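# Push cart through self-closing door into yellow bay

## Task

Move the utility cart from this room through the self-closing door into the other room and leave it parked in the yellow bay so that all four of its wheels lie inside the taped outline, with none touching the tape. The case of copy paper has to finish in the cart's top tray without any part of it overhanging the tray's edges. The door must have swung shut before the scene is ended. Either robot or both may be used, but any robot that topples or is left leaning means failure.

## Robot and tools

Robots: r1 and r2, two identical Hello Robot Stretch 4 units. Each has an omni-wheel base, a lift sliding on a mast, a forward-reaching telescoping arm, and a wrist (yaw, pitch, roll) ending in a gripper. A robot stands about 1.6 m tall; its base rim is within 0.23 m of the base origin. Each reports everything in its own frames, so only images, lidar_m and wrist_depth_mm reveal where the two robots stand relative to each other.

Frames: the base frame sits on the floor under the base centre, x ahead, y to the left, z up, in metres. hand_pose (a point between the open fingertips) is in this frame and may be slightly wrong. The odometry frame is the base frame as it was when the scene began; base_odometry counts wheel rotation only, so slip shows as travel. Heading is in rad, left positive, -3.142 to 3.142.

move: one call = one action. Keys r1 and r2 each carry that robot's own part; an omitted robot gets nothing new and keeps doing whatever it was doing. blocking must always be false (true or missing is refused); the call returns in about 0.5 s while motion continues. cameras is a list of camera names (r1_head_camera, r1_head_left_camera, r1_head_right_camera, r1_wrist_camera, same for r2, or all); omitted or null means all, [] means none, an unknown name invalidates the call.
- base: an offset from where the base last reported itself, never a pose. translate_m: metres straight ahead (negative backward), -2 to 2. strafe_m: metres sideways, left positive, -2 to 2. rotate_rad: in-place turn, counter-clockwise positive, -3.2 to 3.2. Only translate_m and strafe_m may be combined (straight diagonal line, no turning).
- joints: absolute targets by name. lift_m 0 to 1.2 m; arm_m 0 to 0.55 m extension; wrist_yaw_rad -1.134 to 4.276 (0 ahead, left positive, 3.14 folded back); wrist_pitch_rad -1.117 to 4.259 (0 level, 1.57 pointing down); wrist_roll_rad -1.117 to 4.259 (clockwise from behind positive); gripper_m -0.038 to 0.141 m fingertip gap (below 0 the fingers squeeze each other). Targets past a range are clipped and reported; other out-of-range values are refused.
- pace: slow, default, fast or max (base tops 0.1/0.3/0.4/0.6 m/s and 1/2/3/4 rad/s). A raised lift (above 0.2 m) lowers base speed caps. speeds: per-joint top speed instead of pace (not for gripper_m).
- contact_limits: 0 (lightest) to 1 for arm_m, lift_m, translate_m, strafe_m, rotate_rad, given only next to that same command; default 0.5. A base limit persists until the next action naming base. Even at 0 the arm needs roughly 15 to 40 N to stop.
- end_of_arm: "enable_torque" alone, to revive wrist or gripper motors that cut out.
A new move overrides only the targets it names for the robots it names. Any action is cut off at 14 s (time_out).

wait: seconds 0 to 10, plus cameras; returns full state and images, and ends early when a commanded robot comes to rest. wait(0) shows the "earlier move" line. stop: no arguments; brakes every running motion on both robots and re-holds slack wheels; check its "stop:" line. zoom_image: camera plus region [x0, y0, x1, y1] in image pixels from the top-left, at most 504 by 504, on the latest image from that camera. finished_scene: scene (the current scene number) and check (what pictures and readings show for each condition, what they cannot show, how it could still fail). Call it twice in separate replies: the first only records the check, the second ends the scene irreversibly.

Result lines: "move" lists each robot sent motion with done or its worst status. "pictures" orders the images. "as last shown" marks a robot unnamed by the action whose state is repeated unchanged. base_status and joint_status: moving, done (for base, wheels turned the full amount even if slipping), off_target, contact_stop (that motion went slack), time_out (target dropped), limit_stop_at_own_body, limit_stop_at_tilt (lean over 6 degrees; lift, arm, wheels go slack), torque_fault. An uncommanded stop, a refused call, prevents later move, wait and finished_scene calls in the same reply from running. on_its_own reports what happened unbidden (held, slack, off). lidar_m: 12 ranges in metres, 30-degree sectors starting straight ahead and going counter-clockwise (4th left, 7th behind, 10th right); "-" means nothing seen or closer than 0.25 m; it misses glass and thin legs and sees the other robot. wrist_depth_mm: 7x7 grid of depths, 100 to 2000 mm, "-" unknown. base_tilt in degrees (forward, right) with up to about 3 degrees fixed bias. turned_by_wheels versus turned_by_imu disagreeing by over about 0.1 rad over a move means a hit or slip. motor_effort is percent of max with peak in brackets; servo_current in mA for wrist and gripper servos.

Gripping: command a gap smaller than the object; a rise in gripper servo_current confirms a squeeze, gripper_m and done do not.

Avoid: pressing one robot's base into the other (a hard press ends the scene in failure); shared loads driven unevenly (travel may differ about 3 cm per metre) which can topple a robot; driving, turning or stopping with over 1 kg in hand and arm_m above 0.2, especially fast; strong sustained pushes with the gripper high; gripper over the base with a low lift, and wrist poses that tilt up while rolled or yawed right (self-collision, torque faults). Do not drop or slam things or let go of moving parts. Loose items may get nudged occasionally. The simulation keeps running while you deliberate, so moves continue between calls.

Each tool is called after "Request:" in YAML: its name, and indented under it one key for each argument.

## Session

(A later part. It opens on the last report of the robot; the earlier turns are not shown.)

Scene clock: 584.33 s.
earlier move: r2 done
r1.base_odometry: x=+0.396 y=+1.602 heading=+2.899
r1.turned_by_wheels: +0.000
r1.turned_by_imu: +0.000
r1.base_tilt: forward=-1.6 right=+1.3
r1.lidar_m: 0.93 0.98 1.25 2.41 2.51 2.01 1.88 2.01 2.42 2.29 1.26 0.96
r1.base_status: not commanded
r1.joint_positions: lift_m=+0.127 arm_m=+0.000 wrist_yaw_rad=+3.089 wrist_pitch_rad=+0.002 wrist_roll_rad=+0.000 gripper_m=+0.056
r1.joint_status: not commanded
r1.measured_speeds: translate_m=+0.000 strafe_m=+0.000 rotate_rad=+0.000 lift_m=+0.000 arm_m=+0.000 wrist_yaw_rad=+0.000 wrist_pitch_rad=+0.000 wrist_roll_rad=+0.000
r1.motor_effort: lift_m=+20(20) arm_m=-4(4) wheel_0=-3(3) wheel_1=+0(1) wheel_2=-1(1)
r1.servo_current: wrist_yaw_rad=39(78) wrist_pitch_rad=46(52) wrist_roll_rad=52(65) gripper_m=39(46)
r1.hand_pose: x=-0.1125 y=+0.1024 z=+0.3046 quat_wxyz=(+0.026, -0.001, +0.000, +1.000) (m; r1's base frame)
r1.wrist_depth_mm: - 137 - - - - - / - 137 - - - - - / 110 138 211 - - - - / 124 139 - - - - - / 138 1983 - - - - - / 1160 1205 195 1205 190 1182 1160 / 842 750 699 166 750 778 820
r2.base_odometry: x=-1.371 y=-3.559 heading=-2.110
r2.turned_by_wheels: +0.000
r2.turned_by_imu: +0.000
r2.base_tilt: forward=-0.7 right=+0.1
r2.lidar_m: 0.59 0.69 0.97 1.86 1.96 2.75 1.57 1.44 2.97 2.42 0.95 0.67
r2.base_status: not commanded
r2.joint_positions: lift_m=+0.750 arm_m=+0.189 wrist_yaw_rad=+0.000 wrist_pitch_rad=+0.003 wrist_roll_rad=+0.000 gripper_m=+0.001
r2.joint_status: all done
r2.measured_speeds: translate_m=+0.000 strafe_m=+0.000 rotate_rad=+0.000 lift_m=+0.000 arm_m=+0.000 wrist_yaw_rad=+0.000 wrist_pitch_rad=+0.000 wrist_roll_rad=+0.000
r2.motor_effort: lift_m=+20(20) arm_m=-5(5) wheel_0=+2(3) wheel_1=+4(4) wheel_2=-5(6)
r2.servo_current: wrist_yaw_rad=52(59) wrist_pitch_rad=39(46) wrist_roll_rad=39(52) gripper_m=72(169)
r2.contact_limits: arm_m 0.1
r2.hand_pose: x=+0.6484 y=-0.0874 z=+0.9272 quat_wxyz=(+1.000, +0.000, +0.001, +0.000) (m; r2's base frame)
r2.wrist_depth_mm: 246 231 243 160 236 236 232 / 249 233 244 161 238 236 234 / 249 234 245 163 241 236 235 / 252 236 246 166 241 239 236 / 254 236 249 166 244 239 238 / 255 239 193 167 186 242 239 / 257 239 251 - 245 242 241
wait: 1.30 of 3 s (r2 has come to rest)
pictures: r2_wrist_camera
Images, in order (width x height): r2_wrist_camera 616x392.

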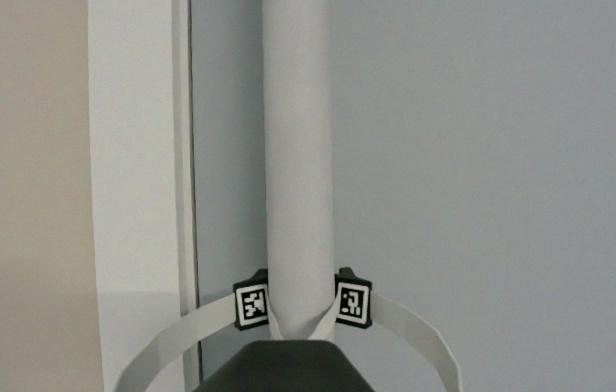

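Request:
move:
  blocking: false
  r2: {"joints": {"gripper_m": -0.03}}
  cameras: []

Request:
wait:
  seconds: 3
  cameras: ["r2_wrist_camera"]

Scene clock: 590.80 s.
move: r2 moving
r1.base_odometry: x=+0.396 y=+1.602 heading=+2.899
r1.turned_by_wheels: +0.000
r1.turned_by_imu: +0.000
r1.base_tilt: forward=-1.6 right=+1.3
r1.lidar_m: 0.94 0.99 1.23 2.40 2.51 2.00 1.90 1.99 2.42 2.27 1.26 0.96
r1.base_status: not commanded
r1.joint_positions: lift_m=+0.127 arm_m=+0.000 wrist_yaw_rad=+3.089 wrist_pitch_rad=+0.002 wrist_roll_rad=+0.000 gripper_m=+0.056
r1.joint_status: not commanded
r1.measured_speeds: translate_m=+0.000 strafe_m=+0.000 rotate_rad=+0.000 lift_m=+0.000 arm_m=+0.000 wrist_yaw_rad=+0.000 wrist_pitch_rad=+0.000 wrist_roll_rad=+0.000
r1.motor_effort: lift_m=+20(20) arm_m=-4(4) wheel_0=-3(3) wheel_1=+1(1) wheel_2=-1(1)
r1.servo_current: wrist_yaw_rad=20(59) wrist_pitch_rad=46(46) wrist_roll_rad=39(52) gripper_m=39(46)
r1.hand_pose: x=-0.1125 y=+0.1024 z=+0.3046 quat_wxyz=(+0.026, -0.001, +0.000, +1.000) (m; r1's base frame)
r1.wrist_depth_mm: - 137 - - - - - / - 137 - - - - - / 110 138 211 - - - - / 124 139 - - - - - / 138 1983 - - - - - / 1182 1205 195 1182 191 1160 1138 / 854 750 707 167 741 788 809
r2.base_odometry: x=-1.371 y=-3.559 heading=-2.110
r2.turned_by_wheels: +0.000
r2.turned_by_imu: +0.000
r2.base_tilt: forward=-0.7 right=+0.1
r2.lidar_m: 0.60 0.69 0.97 1.83 1.95 2.71 1.58 1.45 2.99 2.45 0.93 0.67
r2.base_status: not commanded
r2.joint_positions: lift_m=+0.750 arm_m=+0.189 wrist_yaw_rad=+0.000 wrist_pitch_rad=+0.003 wrist_roll_rad=+0.000 gripper_m=-0.022
r2.joint_status: gripper_m moving
r2.measured_speeds: translate_m=+0.000 strafe_m=+0.000 rotate_rad=+0.000 lift_m=+0.000 arm_m=+0.000 wrist_yaw_rad=+0.000 wrist_pitch_rad=+0.000 wrist_roll_rad=+0.000
r2.motor_effort: lift_m=+20(20) arm_m=-5(5) wheel_0=+2(3) wheel_1=+3(4) wheel_2=-5(5)
r2.servo_current: wrist_yaw_rad=52(52) wrist_pitch_rad=39(46) wrist_roll_rad=46(52) gripper_m=156(163)
r2.contact_limits: arm_m 0.1
r2.hand_pose: x=+0.6484 y=-0.0874 z=+0.9272 quat_wxyz=(+1.000, +0.000, +0.001, +0.000) (m; r2's base frame)
r2.wrist_depth_mm: 247 232 242 160 236 236 232 / 248 231 244 162 238 236 233 / 251 235 246 163 240 237 235 / 253 236 246 165 242 238 237 / 253 237 249 166 243 240 238 / 255 239 189 167 183 242 239 / 256 240 252 - 246 242 240
pictures: none
No camera images: "cameras" was empty.

Scene clock: 591.27 s.
earlier move: r2 done
r1.base_odometry: x=+0.396 y=+1.602 heading=+2.899
r1.turned_by_wheels: +0.000
r1.turned_by_imu: +0.000
r1.base_tilt: forward=-1.6 right=+1.3
r1.lidar_m: 0.94 0.98 1.22 2.41 2.50 1.99 1.90 1.99 2.40 2.29 1.28 0.98
r1.base_status: not commanded
r1.joint_positions: lift_m=+0.127 arm_m=+0.000 wrist_yaw_rad=+3.089 wrist_pitch_rad=+0.002 wrist_roll_rad=+0.000 gripper_m=+0.056
r1.joint_status: not commanded
r1.measured_speeds: translate_m=+0.000 strafe_m=+0.000 rotate_rad=+0.000 lift_m=+0.000 arm_m=+0.000 wrist_yaw_rad=+0.000 wrist_pitch_rad=+0.000 wrist_roll_rad=+0.000
r1.motor_effort: lift_m=+20(20) arm_m=-4(4) wheel_0=-3(3) wheel_1=+1(1) wheel_2=-1(1)
r1.servo_current: wrist_yaw_rad=52(59) wrist_pitch_rad=39(46) wrist_roll_rad=59(65) gripper_m=39(46)
r1.hand_pose: x=-0.1125 y=+0.1024 z=+0.3046 quat_wxyz=(+0.026, -0.001, +0.000, +1.000) (m; r1's base frame)
r1.wrist_depth_mm: - 137 - - - - - / - 137 - - - - - / 110 138 211 - - - - / 124 139 - - - - - / 138 1983 - - - - - / 1182 1182 195 1205 191 1160 1138 / 854 750 707 167 750 778 831
r2.base_odometry: x=-1.371 y=-3.559 heading=-2.110
r2.turned_by_wheels: +0.000
r2.turned_by_imu: +0.000
r2.base_tilt: forward=-0.7 right=+0.1
r2.lidar_m: 0.59 0.68 0.96 1.86 1.96 2.73 1.54 1.44 3.01 2.44 0.93 0.68
r2.base_status: not commanded
r2.joint_positions: lift_m=+0.750 arm_m=+0.189 wrist_yaw_rad=+0.000 wrist_pitch_rad=+0.003 wrist_roll_rad=+0.000 gripper_m=-0.029
r2.joint_status: all done
r2.measured_speeds: translate_m=+0.000 strafe_m=+0.000 rotate_rad=+0.000 lift_m=+0.000 arm_m=+0.000 wrist_yaw_rad=+0.000 wrist_pitch_rad=+0.000 wrist_roll_rad=+0.000
r2.motor_effort: lift_m=+20(20) arm_m=-5(5) wheel_0=+2(3) wheel_1=+3(4) wheel_2=-5(5)
r2.servo_current: wrist_yaw_rad=39(52) wrist_pitch_rad=39(52) wrist_roll_rad=46(52) gripper_m=98(163)
r2.contact_limits: arm_m 0.1
r2.hand_pose: x=+0.6484 y=-0.0874 z=+0.9272 quat_wxyz=(+1.000, +0.000, +0.001, +0.000) (m; r2's base frame)
r2.wrist_depth_mm: 247 231 242 161 237 234 233 / 248 232 244 162 238 236 233 / 250 236 245 163 240 238 235 / 252 236 247 165 242 238 237 / 254 237 248 166 243 240 238 / 255 238 188 167 182 242 239 / 257 240 251 - 246 242 241
wait: 0.47 of 3 s (r2 has come to rest)
pictures: r2_wrist_camera
Images, in order (width x height): r2_wrist_camera 616x392.

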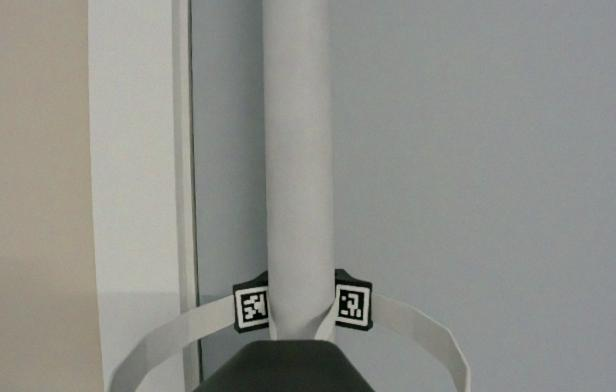

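Request:
move:
  blocking: false
  r2: {"base": {"translate_m": -0.084, "strafe_m": -0.02}, "joints": {"wrist_yaw_rad": 0.087}, "pace": "slow", "speeds": {"wrist_yaw_rad": 0.12}, "contact_limits": {"translate_m": 0.8}}
  cameras: []

Request:
wait:
  seconds: 3
  cameras: ["r2_wrist_camera", "r2_head_camera"]

Scene clock: 596.20 s.
move: r2 moving
r1.base_odometry: x=+0.396 y=+1.602 heading=+2.899
r1.turned_by_wheels: +0.000
r1.turned_by_imu: +0.000
r1.base_tilt: forward=-1.6 right=+1.3
r1.lidar_m: 0.93 1.00 1.21 2.40 2.51 1.98 1.88 2.01 2.42 2.30 1.27 0.98
r1.base_status: not commanded
r1.joint_positions: lift_m=+0.127 arm_m=+0.000 wrist_yaw_rad=+3.089 wrist_pitch_rad=+0.002 wrist_roll_rad=+0.000 gripper_m=+0.056
r1.joint_status: not commanded
r1.measured_speeds: translate_m=+0.000 strafe_m=+0.000 rotate_rad=+0.000 lift_m=+0.000 arm_m=+0.000 wrist_yaw_rad=+0.000 wrist_pitch_rad=+0.000 wrist_roll_rad=+0.000
r1.motor_effort: lift_m=+20(20) arm_m=-4(4) wheel_0=-3(3) wheel_1=+0(1) wheel_2=-1(1)
r1.servo_current: wrist_yaw_rad=39(65) wrist_pitch_rad=46(46) wrist_roll_rad=65(65) gripper_m=46(46)
r1.hand_pose: x=-0.1125 y=+0.1024 z=+0.3046 quat_wxyz=(+0.026, -0.001, +0.000, +1.000) (m; r1's base frame)
r1.wrist_depth_mm: - 137 - - - - - / - 137 - - - - - / 110 138 211 - - - - / 124 139 - - - - - / 138 1863 - - - - - / 1182 1205 195 1205 190 1138 1138 / 842 741 707 166 759 778 820
r2.base_odometry: x=-1.368 y=-3.548 heading=-2.111
r2.turned_by_wheels: -0.001
r2.turned_by_imu: -0.006
r2.base_tilt: forward=-0.6 right=+0.1
r2.lidar_m: 0.59 0.67 0.96 1.86 1.95 2.71 1.54 1.42 2.99 2.52 0.96 0.69
r2.base_status: translate_m moving; strafe_m moving
r2.joint_positions: lift_m=+0.750 arm_m=+0.189 wrist_yaw_rad=+0.052 wrist_pitch_rad=+0.003 wrist_roll_rad=+0.000 gripper_m=-0.029
r2.joint_status: wrist_yaw_rad moving
r2.measured_speeds: translate_m=-0.049 strafe_m=-0.010 rotate_rad=-0.004 lift_m=+0.000 arm_m=+0.000 wrist_yaw_rad=+0.120 wrist_pitch_rad=+0.000 wrist_roll_rad=+0.000
r2.motor_effort: lift_m=+20(20) arm_m=-5(6) wheel_0=-22(22) wheel_1=-9(11) wheel_2=+18(18)
r2.servo_current: wrist_yaw_rad=59(111) wrist_pitch_rad=39(46) wrist_roll_rad=52(59) gripper_m=91(98)
r2.contact_limits: arm_m 0.1; translate_m 0.8
r2.hand_pose: x=+0.6525 y=-0.0723 z=+0.9272 quat_wxyz=(+1.000, +0.000, +0.001, +0.026) (m; r2's base frame)
r2.wrist_depth_mm: 258 240 246 162 236 232 229 / 259 241 248 166 238 233 229 / 262 243 248 167 240 234 231 / 265 243 250 166 240 236 232 / 265 246 251 167 243 238 234 / 266 248 186 168 183 238 236 / 270 249 254 - 244 238 237
pictures: none
No camera images: "cameras" was empty.

Scene clock: 597.83 s.
earlier move: r2 done
r1.base_odometry: x=+0.396 y=+1.602 heading=+2.899
r1.turned_by_wheels: +0.000
r1.turned_by_imu: +0.000
r1.base_tilt: forward=-1.6 right=+1.2
r1.lidar_m: 0.98 0.99 1.24 2.40 2.49 2.00 1.90 2.02 2.42 2.30 1.27 0.95
r1.base_status: not commanded
r1.joint_positions: lift_m=+0.127 arm_m=+0.000 wrist_yaw_rad=+3.089 wrist_pitch_rad=+0.002 wrist_roll_rad=+0.000 gripper_m=+0.056
r1.joint_status: not commanded
r1.measured_speeds: translate_m=+0.000 strafe_m=+0.000 rotate_rad=+0.000 lift_m=+0.000 arm_m=+0.000 wrist_yaw_rad=+0.000 wrist_pitch_rad=+0.000 wrist_roll_rad=+0.000
r1.motor_effort: lift_m=+20(20) arm_m=-4(4) wheel_0=-3(3) wheel_1=+0(1) wheel_2=-1(1)
r1.servo_current: wrist_yaw_rad=65(72) wrist_pitch_rad=39(52) wrist_roll_rad=52(65) gripper_m=39(46)
r1.hand_pose: x=-0.1125 y=+0.1024 z=+0.3046 quat_wxyz=(+0.026, -0.001, +0.000, +1.000) (m; r1's base frame)
r1.wrist_depth_mm: - 137 - - - - - / - 138 - - - - - / 110 138 212 - - - - / 124 139 - - - - - / 138 1983 - - - - - / 1182 1205 195 1182 190 1138 1138 / 866 768 707 167 750 778 820
r2.base_odometry: x=-1.346 y=-3.477 heading=-2.111
r2.turned_by_wheels: +0.000
r2.turned_by_imu: -0.006
r2.base_tilt: forward=-0.7 right=+0.1
r2.lidar_m: 0.60 0.76 1.06 1.86 1.97 2.68 1.52 1.35 2.98 2.86 1.04 0.68
r2.base_status: done
r2.joint_positions: lift_m=+0.750 arm_m=+0.189 wrist_yaw_rad=+0.085 wrist_pitch_rad=+0.003 wrist_roll_rad=+0.000 gripper_m=-0.029
r2.joint_status: all done
r2.measured_speeds: translate_m=+0.000 strafe_m=+0.000 rotate_rad=+0.000 lift_m=+0.000 arm_m=+0.000 wrist_yaw_rad=+0.000 wrist_pitch_rad=+0.000 wrist_roll_rad=+0.000
r2.motor_effort: lift_m=+20(20) arm_m=-5(6) wheel_0=-12(22) wheel_1=-10(16) wheel_2=+13(18)
r2.servo_current: wrist_yaw_rad=46(111) wrist_pitch_rad=39(46) wrist_roll_rad=39(59) gripper_m=91(98)
r2.contact_limits: arm_m 0.1; translate_m 0.8
r2.hand_pose: x=+0.6548 y=-0.0627 z=+0.9272 quat_wxyz=(+0.999, +0.000, +0.001, +0.042) (m; r2's base frame)
r2.wrist_depth_mm: 342 330 245 163 238 236 234 / 343 334 246 165 240 237 236 / 345 336 247 167 243 239 236 / 347 338 248 165 243 240 239 / 353 340 251 167 245 241 241 / 355 342 184 170 182 243 242 / 357 343 254 - 247 244 242
wait: 1.63 of 3 s (r2 has come to rest)
pictures: r2_head_camera, r2_wrist_camera
Images, in order (width x height): r2_head_camera 420x560, r2_wrist_camera 616x392.

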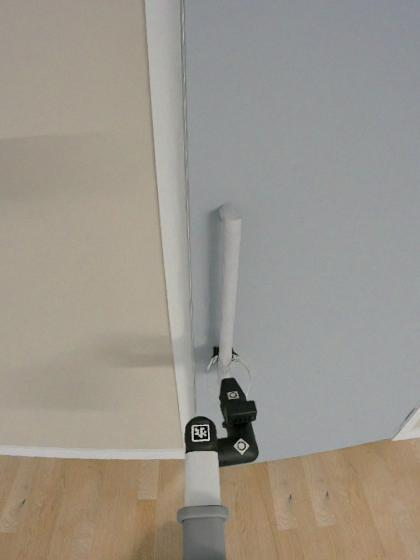

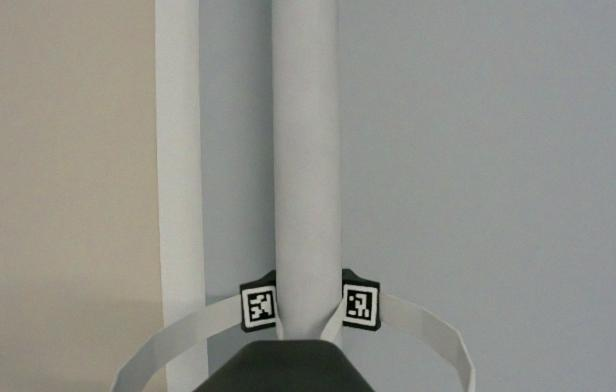

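Request:
move:
  blocking: false
  r2: {"base": {"translate_m": -0.157, "strafe_m": -0.107}, "joints": {"wrist_yaw_rad": 0.262}, "pace": "slow", "speeds": {"wrist_yaw_rad": 0.1}, "contact_limits": {"translate_m": 0.8, "strafe_m": 0.8}}
  cameras: []

Request:
wait:
  seconds: 4
  cameras: ["r2_wrist_camera"]

r2: "contact_limits": translate_m and strafe_m are given together and make one move, which takes one limit: state it under one of them only
Scene clock: 602.97 s.
r1.base_odometry: x=+0.396 y=+1.602 heading=+2.899
r1.turned_by_wheels: +0.000
r1.turned_by_imu: +0.000
r1.base_tilt: forward=-1.6 right=+1.3
r1.lidar_m: 0.96 1.02 1.23 2.41 2.48 2.00 1.89 2.01 2.41 2.30 1.27 0.95
r1.base_status: not commanded
r1.joint_positions: lift_m=+0.127 arm_m=+0.000 wrist_yaw_rad=+3.089 wrist_pitch_rad=+0.002 wrist_roll_rad=+0.000 gripper_m=+0.056
r1.joint_status: not commanded
r1.measured_speeds: translate_m=+0.000 strafe_m=+0.000 rotate_rad=+0.000 lift_m=+0.000 arm_m=+0.000 wrist_yaw_rad=+0.000 wrist_pitch_rad=+0.000 wrist_roll_rad=+0.000
r1.motor_effort: lift_m=+20(20) arm_m=-4(4) wheel_0=-2(3) wheel_1=+0(1) wheel_2=-1(1)
r1.servo_current: wrist_yaw_rad=39(72) wrist_pitch_rad=39(52) wrist_roll_rad=46(65) gripper_m=39(46)
r1.hand_pose: x=-0.1125 y=+0.1024 z=+0.3046 quat_wxyz=(+0.026, -0.001, +0.000, +1.000) (m; r1's base frame)
r1.wrist_depth_mm: - 137 - - - - - / - 137 - - - - - / 110 137 211 - - - - / 124 139 - - - - - / 137 1983 - - - - - / 1182 1182 195 1205 191 1160 1118 / 842 759 699 167 741 778 809
r2.base_odometry: x=-1.346 y=-3.477 heading=-2.111
r2.turned_by_wheels: +0.000
r2.turned_by_imu: +0.000
r2.base_tilt: forward=-0.6 right=+0.1
r2.lidar_m: 0.60 0.77 1.09 1.87 1.97 2.70 1.49 1.37 2.97 2.85 1.04 0.70
r2.base_status: done
r2.joint_positions: lift_m=+0.750 arm_m=+0.189 wrist_yaw_rad=+0.085 wrist_pitch_rad=+0.003 wrist_roll_rad=+0.000 gripper_m=-0.029
r2.joint_status: all done
r2.measured_speeds: translate_m=+0.000 strafe_m=+0.000 rotate_rad=+0.000 lift_m=+0.000 arm_m=+0.000 wrist_yaw_rad=+0.000 wrist_pitch_rad=+0.000 wrist_roll_rad=+0.000
r2.motor_effort: lift_m=+20(20) arm_m=-5(6) wheel_0=-12(22) wheel_1=-10(16) wheel_2=+13(18)
r2.servo_current: wrist_yaw_rad=46(111) wrist_pitch_rad=39(46) wrist_roll_rad=46(59) gripper_m=98(98)
r2.contact_limits: arm_m 0.1; translate_m 0.8
r2.hand_pose: x=+0.6548 y=-0.0627 z=+0.9272 quat_wxyz=(+0.999, +0.000, +0.001, +0.042) (m; r2's base frame)
r2.wrist_depth_mm: 342 330 244 162 238 236 235 / 343 334 245 165 240 237 235 / 347 334 248 166 242 237 236 / 347 338 248 165 243 240 238 / 351 340 250 167 245 242 239 / 351 342 184 170 182 244 241 / 357 343 253 - 247 245 242
pictures: none

not run: a call was refused earlier in this reply.

Request:
move:
  blocking: false
  r2: {"base": {"translate_m": -0.157, "strafe_m": -0.107}, "joints": {"wrist_yaw_rad": 0.262}, "pace": "slow", "speeds": {"wrist_yaw_rad": 0.1}, "contact_limits": {"translate_m": 0.8}}
  cameras: []

Request:
wait:
  seconds: 4
  cameras: ["r2_wrist_camera", "r2_head_camera"]

Scene clock: 607.83 s.
move: r2 moving
r1.base_odometry: x=+0.396 y=+1.602 heading=+2.899
r1.turned_by_wheels: +0.000
r1.turned_by_imu: +0.000
r1.base_tilt: forward=-1.6 right=+1.3
r1.lidar_m: 0.99 1.02 1.23 2.42 2.50 2.00 1.89 2.02 2.39 2.29 1.30 0.98
r1.base_status: not commanded
r1.joint_positions: lift_m=+0.127 arm_m=+0.000 wrist_yaw_rad=+3.089 wrist_pitch_rad=+0.002 wrist_roll_rad=+0.000 gripper_m=+0.056
r1.joint_status: not commanded
r1.measured_speeds: translate_m=+0.000 strafe_m=+0.000 rotate_rad=+0.000 lift_m=+0.000 arm_m=+0.000 wrist_yaw_rad=+0.000 wrist_pitch_rad=+0.000 wrist_roll_rad=+0.000
r1.motor_effort: lift_m=+20(20) arm_m=-4(4) wheel_0=-3(3) wheel_1=+0(1) wheel_2=-1(1)
r1.servo_current: wrist_yaw_rad=52(52) wrist_pitch_rad=39(46) wrist_roll_rad=46(65) gripper_m=46(46)
r1.hand_pose: x=-0.1125 y=+0.1024 z=+0.3046 quat_wxyz=(+0.026, -0.001, +0.000, +1.000) (m; r1's base frame)
r1.wrist_depth_mm: - 137 - - - - - / - 137 - - - - - / 110 138 211 - - - - / 124 139 - - - - - / 138 1921 - - - - - / 1205 1182 194 1182 191 1160 1138 / 854 759 707 167 750 778 820
r2.base_odometry: x=-1.346 y=-3.464 heading=-2.111
r2.turned_by_wheels: +0.000
r2.turned_by_imu: +0.000
r2.base_tilt: forward=-0.6 right=+0.1
r2.lidar_m: 0.61 0.76 1.07 1.89 1.99 2.72 1.46 1.36 2.97 2.85 1.06 0.71
r2.base_status: translate_m moving; strafe_m moving
r2.joint_positions: lift_m=+0.750 arm_m=+0.189 wrist_yaw_rad=+0.125 wrist_pitch_rad=+0.003 wrist_roll_rad=+0.000 gripper_m=-0.029
r2.joint_status: wrist_yaw_rad moving
r2.measured_speeds: translate_m=-0.044 strafe_m=-0.031 rotate_rad=+0.003 lift_m=+0.000 arm_m=+0.000 wrist_yaw_rad=+0.099 wrist_pitch_rad=+0.000 wrist_roll_rad=+0.000
r2.motor_effort: lift_m=+20(20) arm_m=-5(5) wheel_0=-3(13) wheel_1=-14(15) wheel_2=+16(18)
r2.servo_current: wrist_yaw_rad=26(65) wrist_pitch_rad=39(46) wrist_roll_rad=52(59) gripper_m=98(98)
r2.contact_limits: arm_m 0.1; translate_m 0.8
r2.hand_pose: x=+0.6571 y=-0.0506 z=+0.9272 quat_wxyz=(+0.998, +0.000, +0.001, +0.063) (m; r2's base frame)
r2.wrist_depth_mm: 357 345 246 163 238 235 231 / 362 349 247 167 240 235 233 / 364 351 249 167 241 236 234 / 366 355 251 166 242 237 236 / 368 353 252 167 245 239 236 / 373 359 252 168 182 242 238 / 375 359 254 - 246 241 239
pictures: none
No camera images: "cameras" was empty.

Scene clock: 610.40 s.
earlier move: r2 done
r1.base_odometry: x=+0.396 y=+1.602 heading=+2.899
r1.turned_by_wheels: +0.000
r1.turned_by_imu: +0.000
r1.base_tilt: forward=-1.6 right=+1.3
r1.lidar_m: 1.05 1.04 1.23 2.42 2.49 2.02 1.91 2.01 2.40 2.26 1.27 0.97
r1.base_status: not commanded
r1.joint_positions: lift_m=+0.127 arm_m=+0.000 wrist_yaw_rad=+3.089 wrist_pitch_rad=+0.002 wrist_roll_rad=+0.000 gripper_m=+0.056
r1.joint_status: not commanded
r1.measured_speeds: translate_m=+0.000 strafe_m=+0.000 rotate_rad=+0.000 lift_m=+0.000 arm_m=+0.000 wrist_yaw_rad=+0.000 wrist_pitch_rad=+0.000 wrist_roll_rad=+0.000
r1.motor_effort: lift_m=+20(20) arm_m=-4(4) wheel_0=-3(3) wheel_1=+0(1) wheel_2=-1(1)
r1.servo_current: wrist_yaw_rad=46(72) wrist_pitch_rad=33(46) wrist_roll_rad=39(65) gripper_m=46(52)
r1.hand_pose: x=-0.1125 y=+0.1024 z=+0.3046 quat_wxyz=(+0.026, -0.001, +0.000, +1.000) (m; r1's base frame)
r1.wrist_depth_mm: - 137 - - - - - / - 137 - - - - - / 110 138 211 - - - - / 124 139 - - - - - / 137 1983 - - - - - / 1182 1205 195 1160 190 1160 1118 / 842 750 715 167 750 778 820
r2.base_odometry: x=-1.357 y=-3.288 heading=-2.108
r2.turned_by_wheels: +0.003
r2.turned_by_imu: +0.005
r2.base_tilt: forward=-0.6 right=+0.1
r2.lidar_m: 0.60 0.95 1.28 1.98 2.09 2.87 1.23 1.20 2.85 2.76 1.25 0.76
r2.base_status: done
r2.joint_positions: lift_m=+0.750 arm_m=+0.189 wrist_yaw_rad=+0.275 wrist_pitch_rad=+0.003 wrist_roll_rad=+0.000 gripper_m=-0.029
r2.joint_status: all done
r2.measured_speeds: translate_m=+0.000 strafe_m=+0.000 rotate_rad=+0.000 lift_m=+0.000 arm_m=+0.000 wrist_yaw_rad=+0.000 wrist_pitch_rad=+0.000 wrist_roll_rad=+0.000
r2.motor_effort: lift_m=+20(20) arm_m=-5(6) wheel_0=+16(17) wheel_1=-2(15) wheel_2=+22(23)
r2.servo_current: wrist_yaw_rad=65(85) wrist_pitch_rad=39(52) wrist_roll_rad=46(65) gripper_m=91(98)
r2.contact_limits: arm_m 0.1; translate_m 0.8
r2.hand_pose: x=+0.6613 y=-0.0057 z=+0.9272 quat_wxyz=(+0.991, +0.000, +0.001, +0.137) (m; r2's base frame)
r2.wrist_depth_mm: - - 247 165 236 229 224 / - - 249 166 236 231 225 / - - 250 166 238 231 227 / - - 250 167 239 233 229 / - - 253 167 241 233 229 / - - 185 169 182 236 232 / - - 257 - - 235 232
wait: 2.57 of 4 s (r2 has come to rest)
pictures: r2_head_camera, r2_wrist_camera
Images, in order (width x height): r2_head_camera 420x560, r2_wrist_camera 616x392.

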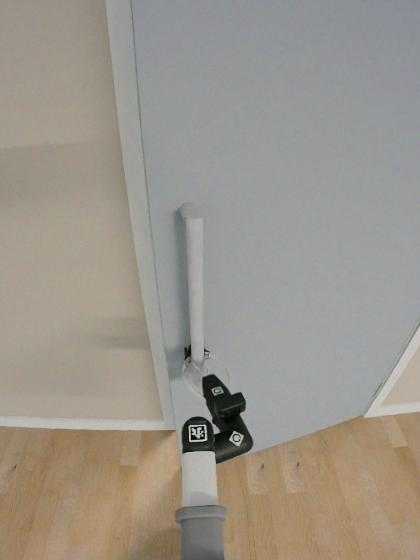

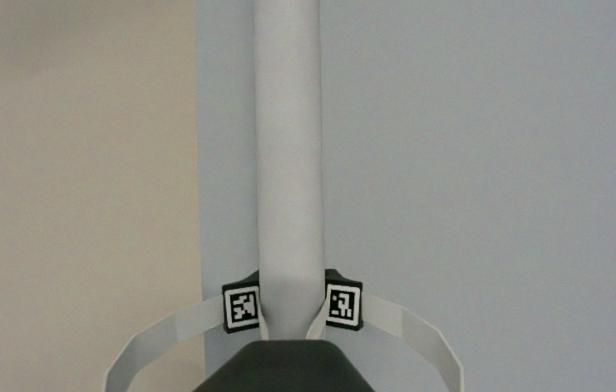

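Request:
move:
  blocking: false
  r2: {"base": {"translate_m": -0.201, "strafe_m": -0.184}, "joints": {"wrist_yaw_rad": 0.524}, "pace": "slow", "speeds": {"wrist_yaw_rad": 0.1}, "contact_limits": {"translate_m": 0.8}}
  cameras: []

Request:
wait:
  seconds: 5
  cameras: ["r2_wrist_camera", "r2_head_camera"]

Scene clock: 638.57 s.
move: r2 moving
r1.base_odometry: x=+0.396 y=+1.602 heading=+2.899
r1.turned_by_wheels: +0.000
r1.turned_by_imu: +0.000
r1.base_tilt: forward=-1.6 right=+1.3
r1.lidar_m: 1.05 1.03 1.25 2.40 2.50 2.02 1.90 1.98 2.38 2.28 1.29 0.96
r1.base_status: not commanded
r1.joint_positions: lift_m=+0.127 arm_m=+0.000 wrist_yaw_rad=+3.089 wrist_pitch_rad=+0.002 wrist_roll_rad=+0.000 gripper_m=+0.056
r1.joint_status: not commanded
r1.measured_speeds: translate_m=+0.000 strafe_m=+0.000 rotate_rad=+0.000 lift_m=+0.000 arm_m=+0.000 wrist_yaw_rad=+0.000 wrist_pitch_rad=+0.000 wrist_roll_rad=+0.000
r1.motor_effort: lift_m=+20(20) arm_m=-4(4) wheel_0=-3(3) wheel_1=+0(1) wheel_2=-1(1)
r1.servo_current: wrist_yaw_rad=59(59) wrist_pitch_rad=39(46) wrist_roll_rad=46(72) gripper_m=39(46)
r1.hand_pose: x=-0.1125 y=+0.1024 z=+0.3046 quat_wxyz=(+0.026, -0.001, +0.000, +1.000) (m; r1's base frame)
r1.wrist_depth_mm: - 137 - - - - - / - 137 - - - - - / 110 138 210 - - - - / 124 139 - - - - - / 137 1921 - - - - - / 1205 1182 195 1182 190 1160 1160 / 842 759 715 167 741 778 809
r2.base_odometry: x=-1.359 y=-3.275 heading=-2.106
r2.turned_by_wheels: +0.002
r2.turned_by_imu: +0.003
r2.base_tilt: forward=-0.6 right=+0.1
r2.lidar_m: 0.60 0.94 1.31 1.99 2.05 2.91 1.19 1.17 2.83 2.74 1.26 0.76
r2.base_status: translate_m moving; strafe_m moving
r2.joint_positions: lift_m=+0.750 arm_m=+0.189 wrist_yaw_rad=+0.314 wrist_pitch_rad=+0.003 wrist_roll_rad=+0.000 gripper_m=-0.029
r2.joint_status: wrist_yaw_rad moving
r2.measured_speeds: translate_m=-0.039 strafe_m=-0.035 rotate_rad=+0.001 lift_m=+0.000 arm_m=+0.000 wrist_yaw_rad=+0.097 wrist_pitch_rad=+0.000 wrist_roll_rad=+0.000
r2.motor_effort: lift_m=+20(20) arm_m=-5(6) wheel_0=+14(19) wheel_1=-9(9) wheel_2=+24(25)
r2.servo_current: wrist_yaw_rad=91(91) wrist_pitch_rad=46(46) wrist_roll_rad=33(59) gripper_m=91(98)
r2.contact_limits: arm_m 0.1; translate_m 0.8
r2.hand_pose: x=+0.6613 y=+0.0060 z=+0.9272 quat_wxyz=(+0.988, +0.000, +0.001, +0.156) (m; r2's base frame)
r2.wrist_depth_mm: - - 248 163 235 228 221 / - - 249 165 236 228 223 / - - 252 165 236 229 224 / - - 252 168 238 231 225 / - - 256 167 240 233 227 / - - 183 167 182 233 229 / - - - - 242 231 229
pictures: none
No camera images: "cameras" was empty.

Scene clock: 642.03 s.
earlier move: r2 done
r1.base_odometry: x=+0.396 y=+1.602 heading=+2.899
r1.turned_by_wheels: +0.000
r1.turned_by_imu: +0.000
r1.base_tilt: forward=-1.6 right=+1.3
r1.lidar_m: 1.12 1.03 1.21 2.40 2.50 2.00 1.90 2.01 2.42 2.29 1.29 0.97
r1.base_status: not commanded
r1.joint_positions: lift_m=+0.127 arm_m=+0.000 wrist_yaw_rad=+3.089 wrist_pitch_rad=+0.002 wrist_roll_rad=+0.000 gripper_m=+0.056
r1.joint_status: not commanded
r1.measured_speeds: translate_m=+0.000 strafe_m=+0.000 rotate_rad=+0.000 lift_m=+0.000 arm_m=+0.000 wrist_yaw_rad=+0.000 wrist_pitch_rad=+0.000 wrist_roll_rad=+0.000
r1.motor_effort: lift_m=+20(20) arm_m=-4(4) wheel_0=-3(4) wheel_1=+0(1) wheel_2=-1(1)
r1.servo_current: wrist_yaw_rad=46(65) wrist_pitch_rad=39(52) wrist_roll_rad=33(72) gripper_m=39(52)
r1.hand_pose: x=-0.1125 y=+0.1024 z=+0.3046 quat_wxyz=(+0.026, -0.001, +0.000, +1.000) (m; r1's base frame)
r1.wrist_depth_mm: - 137 - - - - - / - 137 - - - - - / 110 138 212 - - - - / 124 139 - - - - - / 137 1983 - - - - - / 1182 1205 195 1160 191 1160 1118 / 854 759 715 167 750 788 820
r2.base_odometry: x=-1.412 y=-3.022 heading=-2.104
r2.turned_by_wheels: +0.002
r2.turned_by_imu: +0.035
r2.base_tilt: forward=-0.7 right=+0.0
r2.lidar_m: 0.61 0.68 1.62 2.17 2.29 3.28 0.96 1.06 2.65 2.57 1.47 0.85
r2.base_status: done
r2.joint_positions: lift_m=+0.750 arm_m=+0.189 wrist_yaw_rad=+0.542 wrist_pitch_rad=+0.003 wrist_roll_rad=+0.000 gripper_m=-0.029
r2.joint_status: all done
r2.measured_speeds: translate_m=+0.000 strafe_m=+0.000 rotate_rad=+0.000 lift_m=+0.000 arm_m=+0.000 wrist_yaw_rad=+0.000 wrist_pitch_rad=+0.000 wrist_roll_rad=+0.000
r2.on_its_own: wrist_yaw_rad is at rest, and its servo_current (111 mA) is outside its rest range (0 to 104 mA)
r2.motor_effort: lift_m=+20(20) arm_m=-6(6) wheel_0=+23(27) wheel_1=+0(9) wheel_2=+24(28)
r2.servo_current: wrist_yaw_rad=111(137) wrist_pitch_rad=39(46) wrist_roll_rad=46(59) gripper_m=85(98)
r2.contact_limits: arm_m 0.1; translate_m 0.8
r2.hand_pose: x=+0.6522 y=+0.0738 z=+0.9272 quat_wxyz=(+0.964, +0.000, +0.001, +0.268) (m; r2's base frame)
r2.wrist_depth_mm: - - 250 163 230 219 213 / 1708 - 251 164 231 221 213 / - - 255 169 233 224 216 / - - 256 169 234 225 217 / 1808 - 257 169 236 225 218 / 1863 - 181 170 232 225 220 / 1808 - - - 236 225 220
wait: 3.47 of 5 s (r2 has come to rest)
pictures: r2_head_camera, r2_wrist_camera
Images, in order (width x height): r2_head_camera 420x560, r2_wrist_camera 616x392.

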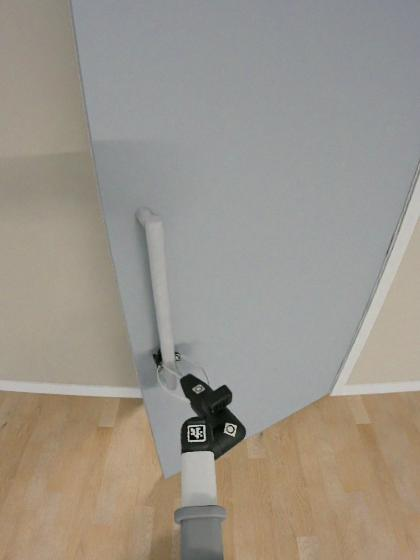

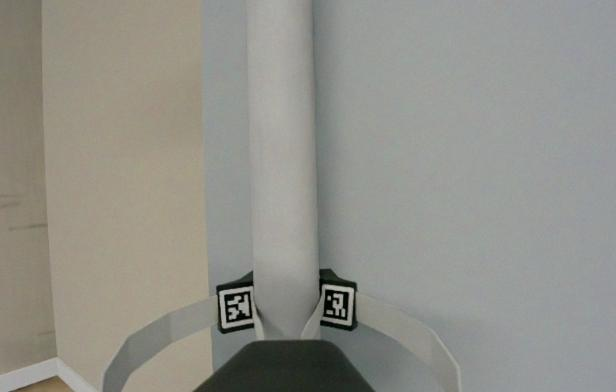

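Request:
wait:
  seconds: 0
  cameras: ["r2_wrist_camera"]

Scene clock: 671.47 s.
r1.base_odometry: x=+0.396 y=+1.602 heading=+2.899
r1.turned_by_wheels: +0.000
r1.turned_by_imu: +0.000
r1.base_tilt: forward=-1.6 right=+1.3
r1.lidar_m: 1.12 1.04 1.23 2.41 2.50 2.01 1.89 2.01 2.40 2.30 1.27 0.97
r1.base_status: not commanded
r1.joint_positions: lift_m=+0.127 arm_m=+0.000 wrist_yaw_rad=+3.089 wrist_pitch_rad=+0.002 wrist_roll_rad=+0.000 gripper_m=+0.056
r1.joint_status: not commanded
r1.measured_speeds: translate_m=+0.000 strafe_m=+0.000 rotate_rad=+0.000 lift_m=+0.000 arm_m=+0.000 wrist_yaw_rad=+0.000 wrist_pitch_rad=+0.000 wrist_roll_rad=+0.000
r1.motor_effort: lift_m=+20(20) arm_m=-4(4) wheel_0=-3(4) wheel_1=+1(1) wheel_2=-1(1)
r1.servo_current: wrist_yaw_rad=46(65) wrist_pitch_rad=52(52) wrist_roll_rad=52(72) gripper_m=39(52)
r1.hand_pose: x=-0.1125 y=+0.1024 z=+0.3046 quat_wxyz=(+0.026, -0.001, +0.000, +1.000) (m; r1's base frame)
r1.wrist_depth_mm: - 137 - - - - - / - 137 - - - - - / 110 138 211 - - - - / 124 139 - - - - - / 137 1983 - - - - - / 1205 1205 195 1160 190 1160 1118 / 854 750 699 167 741 778 820
r2.base_odometry: x=-1.412 y=-3.022 heading=-2.104
r2.turned_by_wheels: +0.000
r2.turned_by_imu: +0.000
r2.base_tilt: forward=-0.6 right=+0.0
r2.lidar_m: 0.59 0.68 1.63 2.18 2.31 3.27 0.96 0.99 2.65 2.57 1.49 0.82
r2.base_status: done
r2.joint_positions: lift_m=+0.750 arm_m=+0.189 wrist_yaw_rad=+0.542 wrist_pitch_rad=+0.003 wrist_roll_rad=+0.000 gripper_m=-0.029
r2.joint_status: all done
r2.measured_speeds: translate_m=+0.000 strafe_m=+0.000 rotate_rad=+0.000 lift_m=+0.000 arm_m=+0.000 wrist_yaw_rad=+0.000 wrist_pitch_rad=+0.000 wrist_roll_rad=+0.000
r2.motor_effort: lift_m=+20(20) arm_m=-6(6) wheel_0=+23(27) wheel_1=-1(9) wheel_2=+25(28)
r2.servo_current: wrist_yaw_rad=104(137) wrist_pitch_rad=39(46) wrist_roll_rad=46(59) gripper_m=98(98)
r2.contact_limits: arm_m 0.1; translate_m 0.8
r2.hand_pose: x=+0.6522 y=+0.0738 z=+0.9272 quat_wxyz=(+0.964, +0.000, +0.001, +0.268) (m; r2's base frame)
r2.wrist_depth_mm: - - 251 163 229 220 213 / 1756 - 252 164 231 222 213 / - - 255 169 233 224 216 / - - 255 169 234 226 216 / 1808 - 257 170 236 225 218 / 1808 - 181 170 232 226 220 / 1756 - - - 236 224 221
pictures: r2_wrist_camera
Images, in order (width x height): r2_wrist_camera 616x392.

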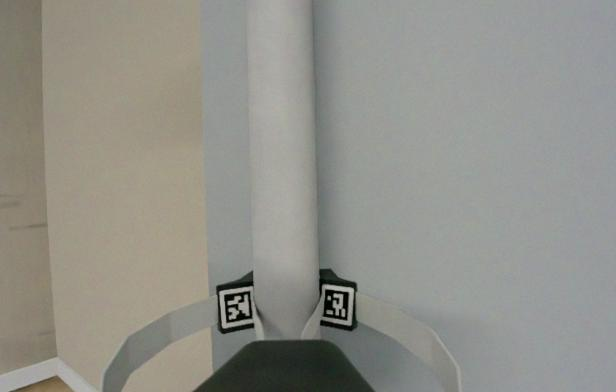

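Request:
move:
  blocking: false
  r2: {"base": {"translate_m": -0.176, "strafe_m": -0.21}, "joints": {"wrist_yaw_rad": 0.66}, "pace": "slow", "speeds": {"wrist_yaw_rad": 0.06}, "contact_limits": {"translate_m": 0.8}}
  cameras: []

Request:
wait:
  seconds: 5
  cameras: ["r2_wrist_camera", "r2_head_camera"]

Scene clock: 697.37 s.
move: r2 moving
r1.base_odometry: x=+0.396 y=+1.602 heading=+2.899
r1.turned_by_wheels: +0.000
r1.turned_by_imu: +0.000
r1.base_tilt: forward=-1.6 right=+1.3
r1.lidar_m: 1.14 1.04 1.22 2.41 2.51 2.00 1.89 2.00 2.40 2.29 1.27 0.97
r1.base_status: not commanded
r1.joint_positions: lift_m=+0.127 arm_m=+0.000 wrist_yaw_rad=+3.089 wrist_pitch_rad=+0.002 wrist_roll_rad=+0.000 gripper_m=+0.056
r1.joint_status: not commanded
r1.measured_speeds: translate_m=+0.000 strafe_m=+0.000 rotate_rad=+0.000 lift_m=+0.000 arm_m=+0.000 wrist_yaw_rad=+0.000 wrist_pitch_rad=+0.000 wrist_roll_rad=+0.000
r1.motor_effort: lift_m=+20(20) arm_m=-4(4) wheel_0=-3(3) wheel_1=+0(1) wheel_2=-1(1)
r1.servo_current: wrist_yaw_rad=39(65) wrist_pitch_rad=46(52) wrist_roll_rad=59(59) gripper_m=46(46)
r1.hand_pose: x=-0.1125 y=+0.1024 z=+0.3046 quat_wxyz=(+0.026, -0.001, +0.000, +1.000) (m; r1's base frame)
r1.wrist_depth_mm: - 137 - - - - - / - 137 - - - - - / 110 137 211 - - - - / 124 139 - - - - - / 138 1983 - - - - - / 1160 1205 195 1205 191 1182 1118 / 842 750 715 166 750 768 820
r2.base_odometry: x=-1.417 y=-3.010 heading=-2.101
r2.turned_by_wheels: +0.003
r2.turned_by_imu: +0.014
r2.base_tilt: forward=-0.6 right=+0.0
r2.lidar_m: 0.61 0.70 1.66 2.18 2.32 3.32 0.93 1.07 2.64 2.55 1.46 0.85
r2.base_status: translate_m moving; strafe_m moving
r2.joint_positions: lift_m=+0.750 arm_m=+0.189 wrist_yaw_rad=+0.562 wrist_pitch_rad=+0.003 wrist_roll_rad=+0.000 gripper_m=-0.029
r2.joint_status: wrist_yaw_rad moving
r2.measured_speeds: translate_m=-0.032 strafe_m=-0.040 rotate_rad=+0.010 lift_m=+0.000 arm_m=+0.000 wrist_yaw_rad=+0.075 wrist_pitch_rad=+0.000 wrist_roll_rad=+0.000
r2.motor_effort: lift_m=+20(20) arm_m=-7(7) wheel_0=+19(27) wheel_1=-4(7) wheel_2=+27(28)
r2.servo_current: wrist_yaw_rad=85(91) wrist_pitch_rad=39(46) wrist_roll_rad=46(59) gripper_m=91(98)
r2.contact_limits: arm_m 0.1; translate_m 0.8
r2.hand_pose: x=+0.6507 y=+0.0798 z=+0.9272 quat_wxyz=(+0.961, +0.000, +0.001, +0.278) (m; r2's base frame)
r2.wrist_depth_mm: - - 253 166 229 219 211 / 1808 - 254 166 231 220 212 / - - 255 167 233 222 214 / - - 256 167 235 224 215 / 1808 - 257 167 236 224 216 / 1808 - 185 169 182 225 216 / - - - - 237 222 218
pictures: none
No camera images: "cameras" was empty.

Scene clock: 702.37 s.
earlier move: r2 moving
r1.base_odometry: x=+0.396 y=+1.602 heading=+2.899
r1.turned_by_wheels: +0.000
r1.turned_by_imu: +0.000
r1.base_tilt: forward=-1.6 right=+1.3
r1.lidar_m: 1.19 1.03 1.23 2.40 2.50 2.02 1.89 2.00 2.43 2.30 1.25 0.98
r1.base_status: not commanded
r1.joint_positions: lift_m=+0.127 arm_m=+0.000 wrist_yaw_rad=+3.089 wrist_pitch_rad=+0.002 wrist_roll_rad=+0.000 gripper_m=+0.056
r1.joint_status: not commanded
r1.measured_speeds: translate_m=+0.000 strafe_m=+0.000 rotate_rad=+0.000 lift_m=+0.000 arm_m=+0.000 wrist_yaw_rad=+0.000 wrist_pitch_rad=+0.000 wrist_roll_rad=+0.000
r1.motor_effort: lift_m=+20(20) arm_m=-4(4) wheel_0=-2(4) wheel_1=+0(1) wheel_2=-1(1)
r1.servo_current: wrist_yaw_rad=39(65) wrist_pitch_rad=46(52) wrist_roll_rad=52(65) gripper_m=39(52)
r1.hand_pose: x=-0.1125 y=+0.1024 z=+0.3046 quat_wxyz=(+0.026, -0.001, +0.000, +1.000) (m; r1's base frame)
r1.wrist_depth_mm: - 137 - - - - - / - 137 - - - - - / 110 138 211 - - - - / 124 139 - - - - - / 138 1983 - - - - - / 1205 1205 195 1205 191 1160 1138 / 842 750 707 167 750 768 809
r2.base_odometry: x=-1.504 y=-2.764 heading=-2.101
r2.turned_by_wheels: -0.001
r2.turned_by_imu: +0.145
r2.base_tilt: forward=-0.7 right=+0.0
r2.lidar_m: 0.59 0.63 2.18 2.38 2.71 0.86 0.85 2.85 2.35 2.36 1.42 0.86
r2.base_status: done
r2.joint_positions: lift_m=+0.750 arm_m=+0.189 wrist_yaw_rad=+0.677 wrist_pitch_rad=+0.003 wrist_roll_rad=+0.000 gripper_m=-0.029
r2.joint_status: wrist_yaw_rad moving
r2.measured_speeds: translate_m=+0.000 strafe_m=+0.000 rotate_rad=+0.000 lift_m=+0.000 arm_m=+0.000 wrist_yaw_rad=+0.000 wrist_pitch_rad=+0.000 wrist_roll_rad=+0.000
r2.motor_effort: lift_m=+20(20) arm_m=-7(8) wheel_0=+16(29) wheel_1=+4(8) wheel_2=+14(29)
r2.servo_current: wrist_yaw_rad=91(137) wrist_pitch_rad=39(46) wrist_roll_rad=59(59) gripper_m=91(98)
r2.contact_limits: arm_m 0.1; translate_m 0.8
r2.hand_pose: x=+0.6397 y=+0.1125 z=+0.9272 quat_wxyz=(+0.943, +0.000, +0.001, +0.332) (m; r2's base frame)
r2.wrist_depth_mm: - - 260 167 224 210 200 / - - 260 163 227 212 204 / - - 262 168 228 213 203 / - - 265 168 231 213 204 / - - - 168 231 216 206 / - - 185 168 225 216 206 / - 1983 268 - 231 213 208
wait: 5.00 s; no rest
pictures: r2_head_camera, r2_wrist_camera
Images, in order (width x height): r2_head_camera 420x560, r2_wrist_camera 616x392.

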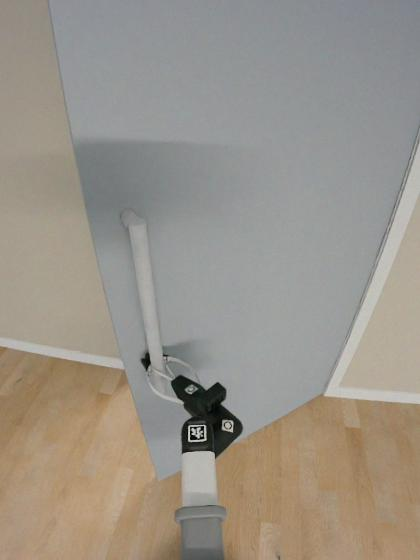

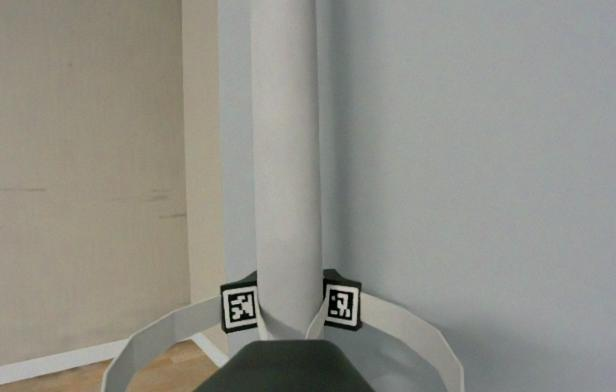

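Request:
wait:
  seconds: 0
  cameras: ["r1_head_camera"]

Scene clock: 718.67 s.
earlier move: r2 done
r1.base_odometry: x=+0.396 y=+1.602 heading=+2.899
r1.turned_by_wheels: +0.000
r1.turned_by_imu: +0.000
r1.base_tilt: forward=-1.5 right=+1.3
r1.lidar_m: 1.20 1.02 1.23 2.40 2.49 1.99 1.90 2.00 2.41 2.30 1.28 0.99
r1.base_status: not commanded
r1.joint_positions: lift_m=+0.127 arm_m=+0.000 wrist_yaw_rad=+3.089 wrist_pitch_rad=+0.002 wrist_roll_rad=+0.000 gripper_m=+0.056
r1.joint_status: not commanded
r1.measured_speeds: translate_m=+0.000 strafe_m=+0.000 rotate_rad=+0.000 lift_m=+0.000 arm_m=+0.000 wrist_yaw_rad=+0.000 wrist_pitch_rad=+0.000 wrist_roll_rad=+0.000
r1.motor_effort: lift_m=+20(20) arm_m=-4(4) wheel_0=-3(4) wheel_1=+1(1) wheel_2=-1(1)
r1.servo_current: wrist_yaw_rad=52(65) wrist_pitch_rad=52(52) wrist_roll_rad=59(65) gripper_m=39(52)
r1.hand_pose: x=-0.1125 y=+0.1024 z=+0.3046 quat_wxyz=(+0.026, -0.001, +0.000, +1.000) (m; r1's base frame)
r1.wrist_depth_mm: - 137 - - - - - / - 137 - - - - - / 110 138 211 - - - - / 124 139 - - - - - / 137 1921 - - - - - / 1182 1182 195 1182 191 1138 1118 / 854 759 707 167 741 778 809
r2.base_odometry: x=-1.504 y=-2.764 heading=-2.101
r2.turned_by_wheels: +0.000
r2.turned_by_imu: +0.000
r2.base_tilt: forward=-0.7 right=+0.0
r2.lidar_m: 0.60 0.64 2.16 2.39 2.70 0.84 0.85 2.84 2.37 2.35 1.44 0.83
r2.base_status: done
r2.joint_positions: lift_m=+0.750 arm_m=+0.189 wrist_yaw_rad=+0.677 wrist_pitch_rad=+0.003 wrist_roll_rad=+0.000 gripper_m=-0.029
r2.joint_status: all done
r2.measured_speeds: translate_m=+0.000 strafe_m=+0.000 rotate_rad=+0.000 lift_m=+0.000 arm_m=+0.000 wrist_yaw_rad=+0.000 wrist_pitch_rad=+0.000 wrist_roll_rad=+0.000
r2.motor_effort: lift_m=+20(20) arm_m=-7(8) wheel_0=+16(29) wheel_1=+4(8) wheel_2=+14(29)
r2.servo_current: wrist_yaw_rad=98(137) wrist_pitch_rad=46(46) wrist_roll_rad=39(59) gripper_m=98(98)
r2.contact_limits: arm_m 0.1; translate_m 0.8
r2.hand_pose: x=+0.6397 y=+0.1125 z=+0.9272 quat_wxyz=(+0.943, +0.000, +0.001, +0.332) (m; r2's base frame)
r2.wrist_depth_mm: - - 259 167 224 210 200 / - - 263 164 227 212 202 / - - 260 167 228 213 203 / - - - 168 229 213 204 / - - - 168 230 214 206 / - - 185 169 224 217 206 / - 1983 268 - 231 213 207
pictures: r1_head_camera
Images, in order (width x height): r1_head_camera 420x560.

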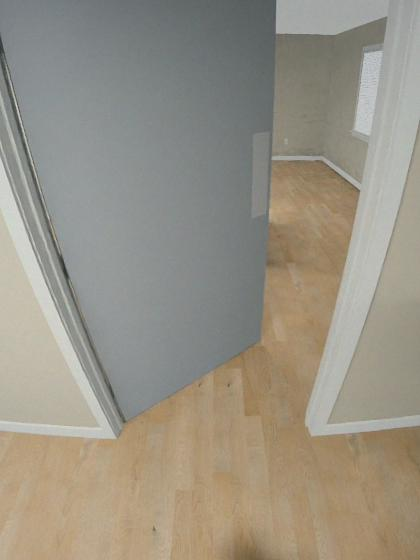

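Request:
move:
  blocking: false
  r2: {"base": {"rotate_rad": 0.1}, "joints": {"wrist_yaw_rad": 0.46}, "pace": "slow", "speeds": {"wrist_yaw_rad": 0.4}, "contact_limits": {"rotate_rad": 0.8}}
  cameras: []

Request:
wait:
  seconds: 2
  cameras: ["r2_wrist_camera", "r2_head_camera", "r1_head_camera"]

Scene clock: 757.93 s.
move: r2 moving
r1.base_odometry: x=+0.396 y=+1.602 heading=+2.899
r1.turned_by_wheels: +0.000
r1.turned_by_imu: +0.000
r1.base_tilt: forward=-1.6 right=+1.3
r1.lidar_m: 1.18 1.03 1.24 2.40 2.49 1.99 1.90 2.00 2.42 2.30 1.28 0.98
r1.base_status: not commanded
r1.joint_positions: lift_m=+0.127 arm_m=+0.000 wrist_yaw_rad=+3.089 wrist_pitch_rad=+0.002 wrist_roll_rad=+0.000 gripper_m=+0.056
r1.joint_status: not commanded
r1.measured_speeds: translate_m=+0.000 strafe_m=+0.000 rotate_rad=+0.000 lift_m=+0.000 arm_m=+0.000 wrist_yaw_rad=+0.000 wrist_pitch_rad=+0.000 wrist_roll_rad=+0.000
r1.motor_effort: lift_m=+20(20) arm_m=-4(4) wheel_0=-3(3) wheel_1=+1(1) wheel_2=-1(1)
r1.servo_current: wrist_yaw_rad=39(72) wrist_pitch_rad=26(46) wrist_roll_rad=65(65) gripper_m=39(46)
r1.hand_pose: x=-0.1125 y=+0.1024 z=+0.3046 quat_wxyz=(+0.026, -0.001, +0.000, +1.000) (m; r1's base frame)
r1.wrist_depth_mm: - 137 - - - - - / - 138 - - - - - / 110 137 212 - - - - / 124 139 - - - - - / 137 1983 - - - - - / 1205 1182 195 1182 190 1138 1160 / 842 750 707 167 741 768 820
r2.base_odometry: x=-1.504 y=-2.765 heading=-2.011
r2.turned_by_wheels: +0.091
r2.turned_by_imu: +0.089
r2.base_tilt: forward=-0.7 right=+0.1
r2.lidar_m: 0.59 1.43 2.37 2.39 2.83 0.85 0.88 2.67 2.35 2.23 1.35 0.78
r2.base_status: rotate_rad moving
r2.joint_positions: lift_m=+0.750 arm_m=+0.189 wrist_yaw_rad=+0.515 wrist_pitch_rad=+0.003 wrist_roll_rad=+0.000 gripper_m=-0.029
r2.joint_status: wrist_yaw_rad moving
r2.measured_speeds: translate_m=+0.000 strafe_m=+0.000 rotate_rad=+0.155 lift_m=+0.000 arm_m=+0.000 wrist_yaw_rad=-0.400 wrist_pitch_rad=+0.000 wrist_roll_rad=+0.000
r2.motor_effort: lift_m=+20(20) arm_m=-9(9) wheel_0=+2(13) wheel_1=-4(7) wheel_2=+6(12)
r2.servo_current: wrist_yaw_rad=202(390) wrist_pitch_rad=39(46) wrist_roll_rad=46(59) gripper_m=91(98)
r2.contact_limits: arm_m 0.1; rotate_rad 0.8
r2.hand_pose: x=+0.6543 y=+0.0658 z=+0.9272 quat_wxyz=(+0.967, +0.000, +0.001, +0.254) (m; r2's base frame)
r2.wrist_depth_mm: - - 254 163 229 218 209 / - - 253 166 231 220 211 / - - 255 165 232 222 213 / - - 258 169 235 222 214 / - - 258 167 236 224 214 / - - 183 168 183 224 216 / - 1983 - - 236 221 217
pictures: none
No camera images: "cameras" was empty.

Scene clock: 758.37 s.
earlier move: r2 off_target
r1.base_odometry: x=+0.396 y=+1.602 heading=+2.899
r1.turned_by_wheels: +0.000
r1.turned_by_imu: +0.000
r1.base_tilt: forward=-1.6 right=+1.3
r1.lidar_m: 1.19 1.02 1.22 2.43 2.49 1.98 1.91 1.99 2.41 2.28 1.27 0.97
r1.base_status: not commanded
r1.joint_positions: lift_m=+0.127 arm_m=+0.000 wrist_yaw_rad=+3.089 wrist_pitch_rad=+0.002 wrist_roll_rad=+0.000 gripper_m=+0.056
r1.joint_status: not commanded
r1.measured_speeds: translate_m=+0.000 strafe_m=+0.000 rotate_rad=+0.000 lift_m=+0.000 arm_m=+0.000 wrist_yaw_rad=+0.000 wrist_pitch_rad=+0.000 wrist_roll_rad=+0.000
r1.motor_effort: lift_m=+20(20) arm_m=-4(4) wheel_0=-2(3) wheel_1=+1(1) wheel_2=-1(1)
r1.servo_current: wrist_yaw_rad=59(72) wrist_pitch_rad=39(52) wrist_roll_rad=46(65) gripper_m=33(46)
r1.hand_pose: x=-0.1125 y=+0.1024 z=+0.3046 quat_wxyz=(+0.026, -0.001, +0.000, +1.000) (m; r1's base frame)
r1.wrist_depth_mm: - 137 - - - - - / - 138 - - - - - / 110 138 211 - - - - / 124 139 - - - - - / 138 1983 - - - - - / 1205 1182 194 1205 191 1160 1138 / 854 750 715 167 741 778 831
r2.base_odometry: x=-1.504 y=-2.765 heading=-2.001
r2.turned_by_wheels: +0.010
r2.turned_by_imu: +0.010
r2.base_tilt: forward=-0.6 right=+0.0
r2.lidar_m: 0.59 1.42 2.39 2.40 2.84 0.84 0.88 2.68 2.36 2.23 1.33 0.81
r2.base_status: done
r2.joint_positions: lift_m=+0.750 arm_m=+0.189 wrist_yaw_rad=+0.486 wrist_pitch_rad=+0.003 wrist_roll_rad=+0.000 gripper_m=-0.029
r2.joint_status: wrist_yaw_rad off_target (ended at +0.486, target +0.460)
r2.measured_speeds: translate_m=+0.000 strafe_m=+0.000 rotate_rad=+0.000 lift_m=+0.000 arm_m=+0.000 wrist_yaw_rad=+0.000 wrist_pitch_rad=+0.000 wrist_roll_rad=+0.000
r2.on_its_own: wrist_yaw_rad is at rest, and its servo_current (176 mA) is outside its rest range (0 to 104 mA)
r2.motor_effort: lift_m=+20(20) arm_m=-9(9) wheel_0=+3(13) wheel_1=-5(7) wheel_2=+7(12)
r2.servo_current: wrist_yaw_rad=176(390) wrist_pitch_rad=39(46) wrist_roll_rad=33(59) gripper_m=91(98)
r2.contact_limits: arm_m 0.1; rotate_rad 0.8
r2.hand_pose: x=+0.6561 y=+0.0573 z=+0.9272 quat_wxyz=(+0.971, +0.000, +0.001, +0.240) (m; r2's base frame)
r2.wrist_depth_mm: - - 252 163 229 220 212 / - - 253 166 232 221 214 / - - 256 165 234 224 214 / - - 257 168 235 224 216 / - - 257 167 236 224 218 / - - 183 167 182 224 218 / - 1983 - - 236 222 219
wait: 0.43 of 2 s (r2 has come to rest)
pictures: r1_head_camera, r2_head_camera, r2_wrist_camera
Images, in order (width x height): r1_head_camera 420x560, r2_head_camera 420x560, r2_wrist_camera 616x392.

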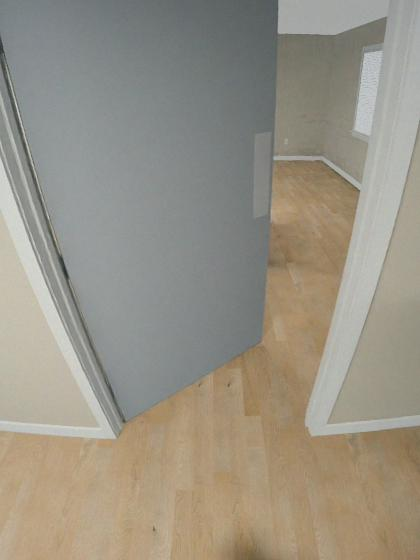

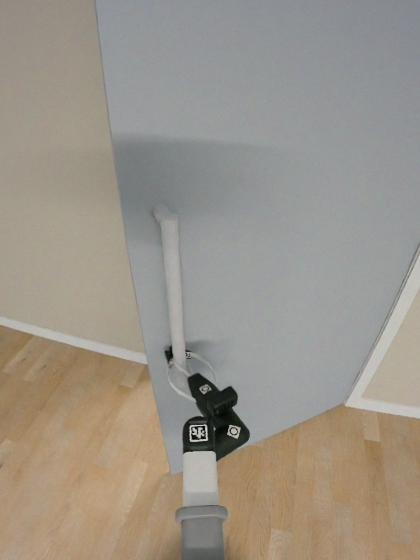

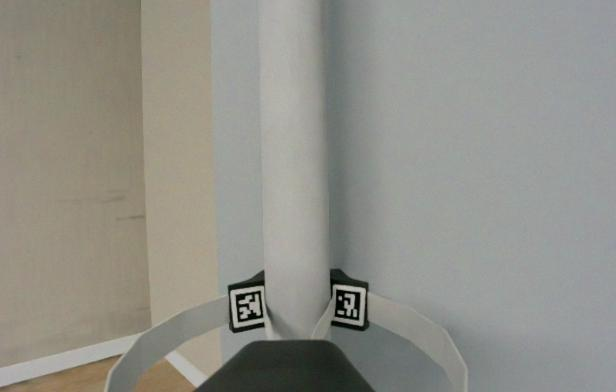

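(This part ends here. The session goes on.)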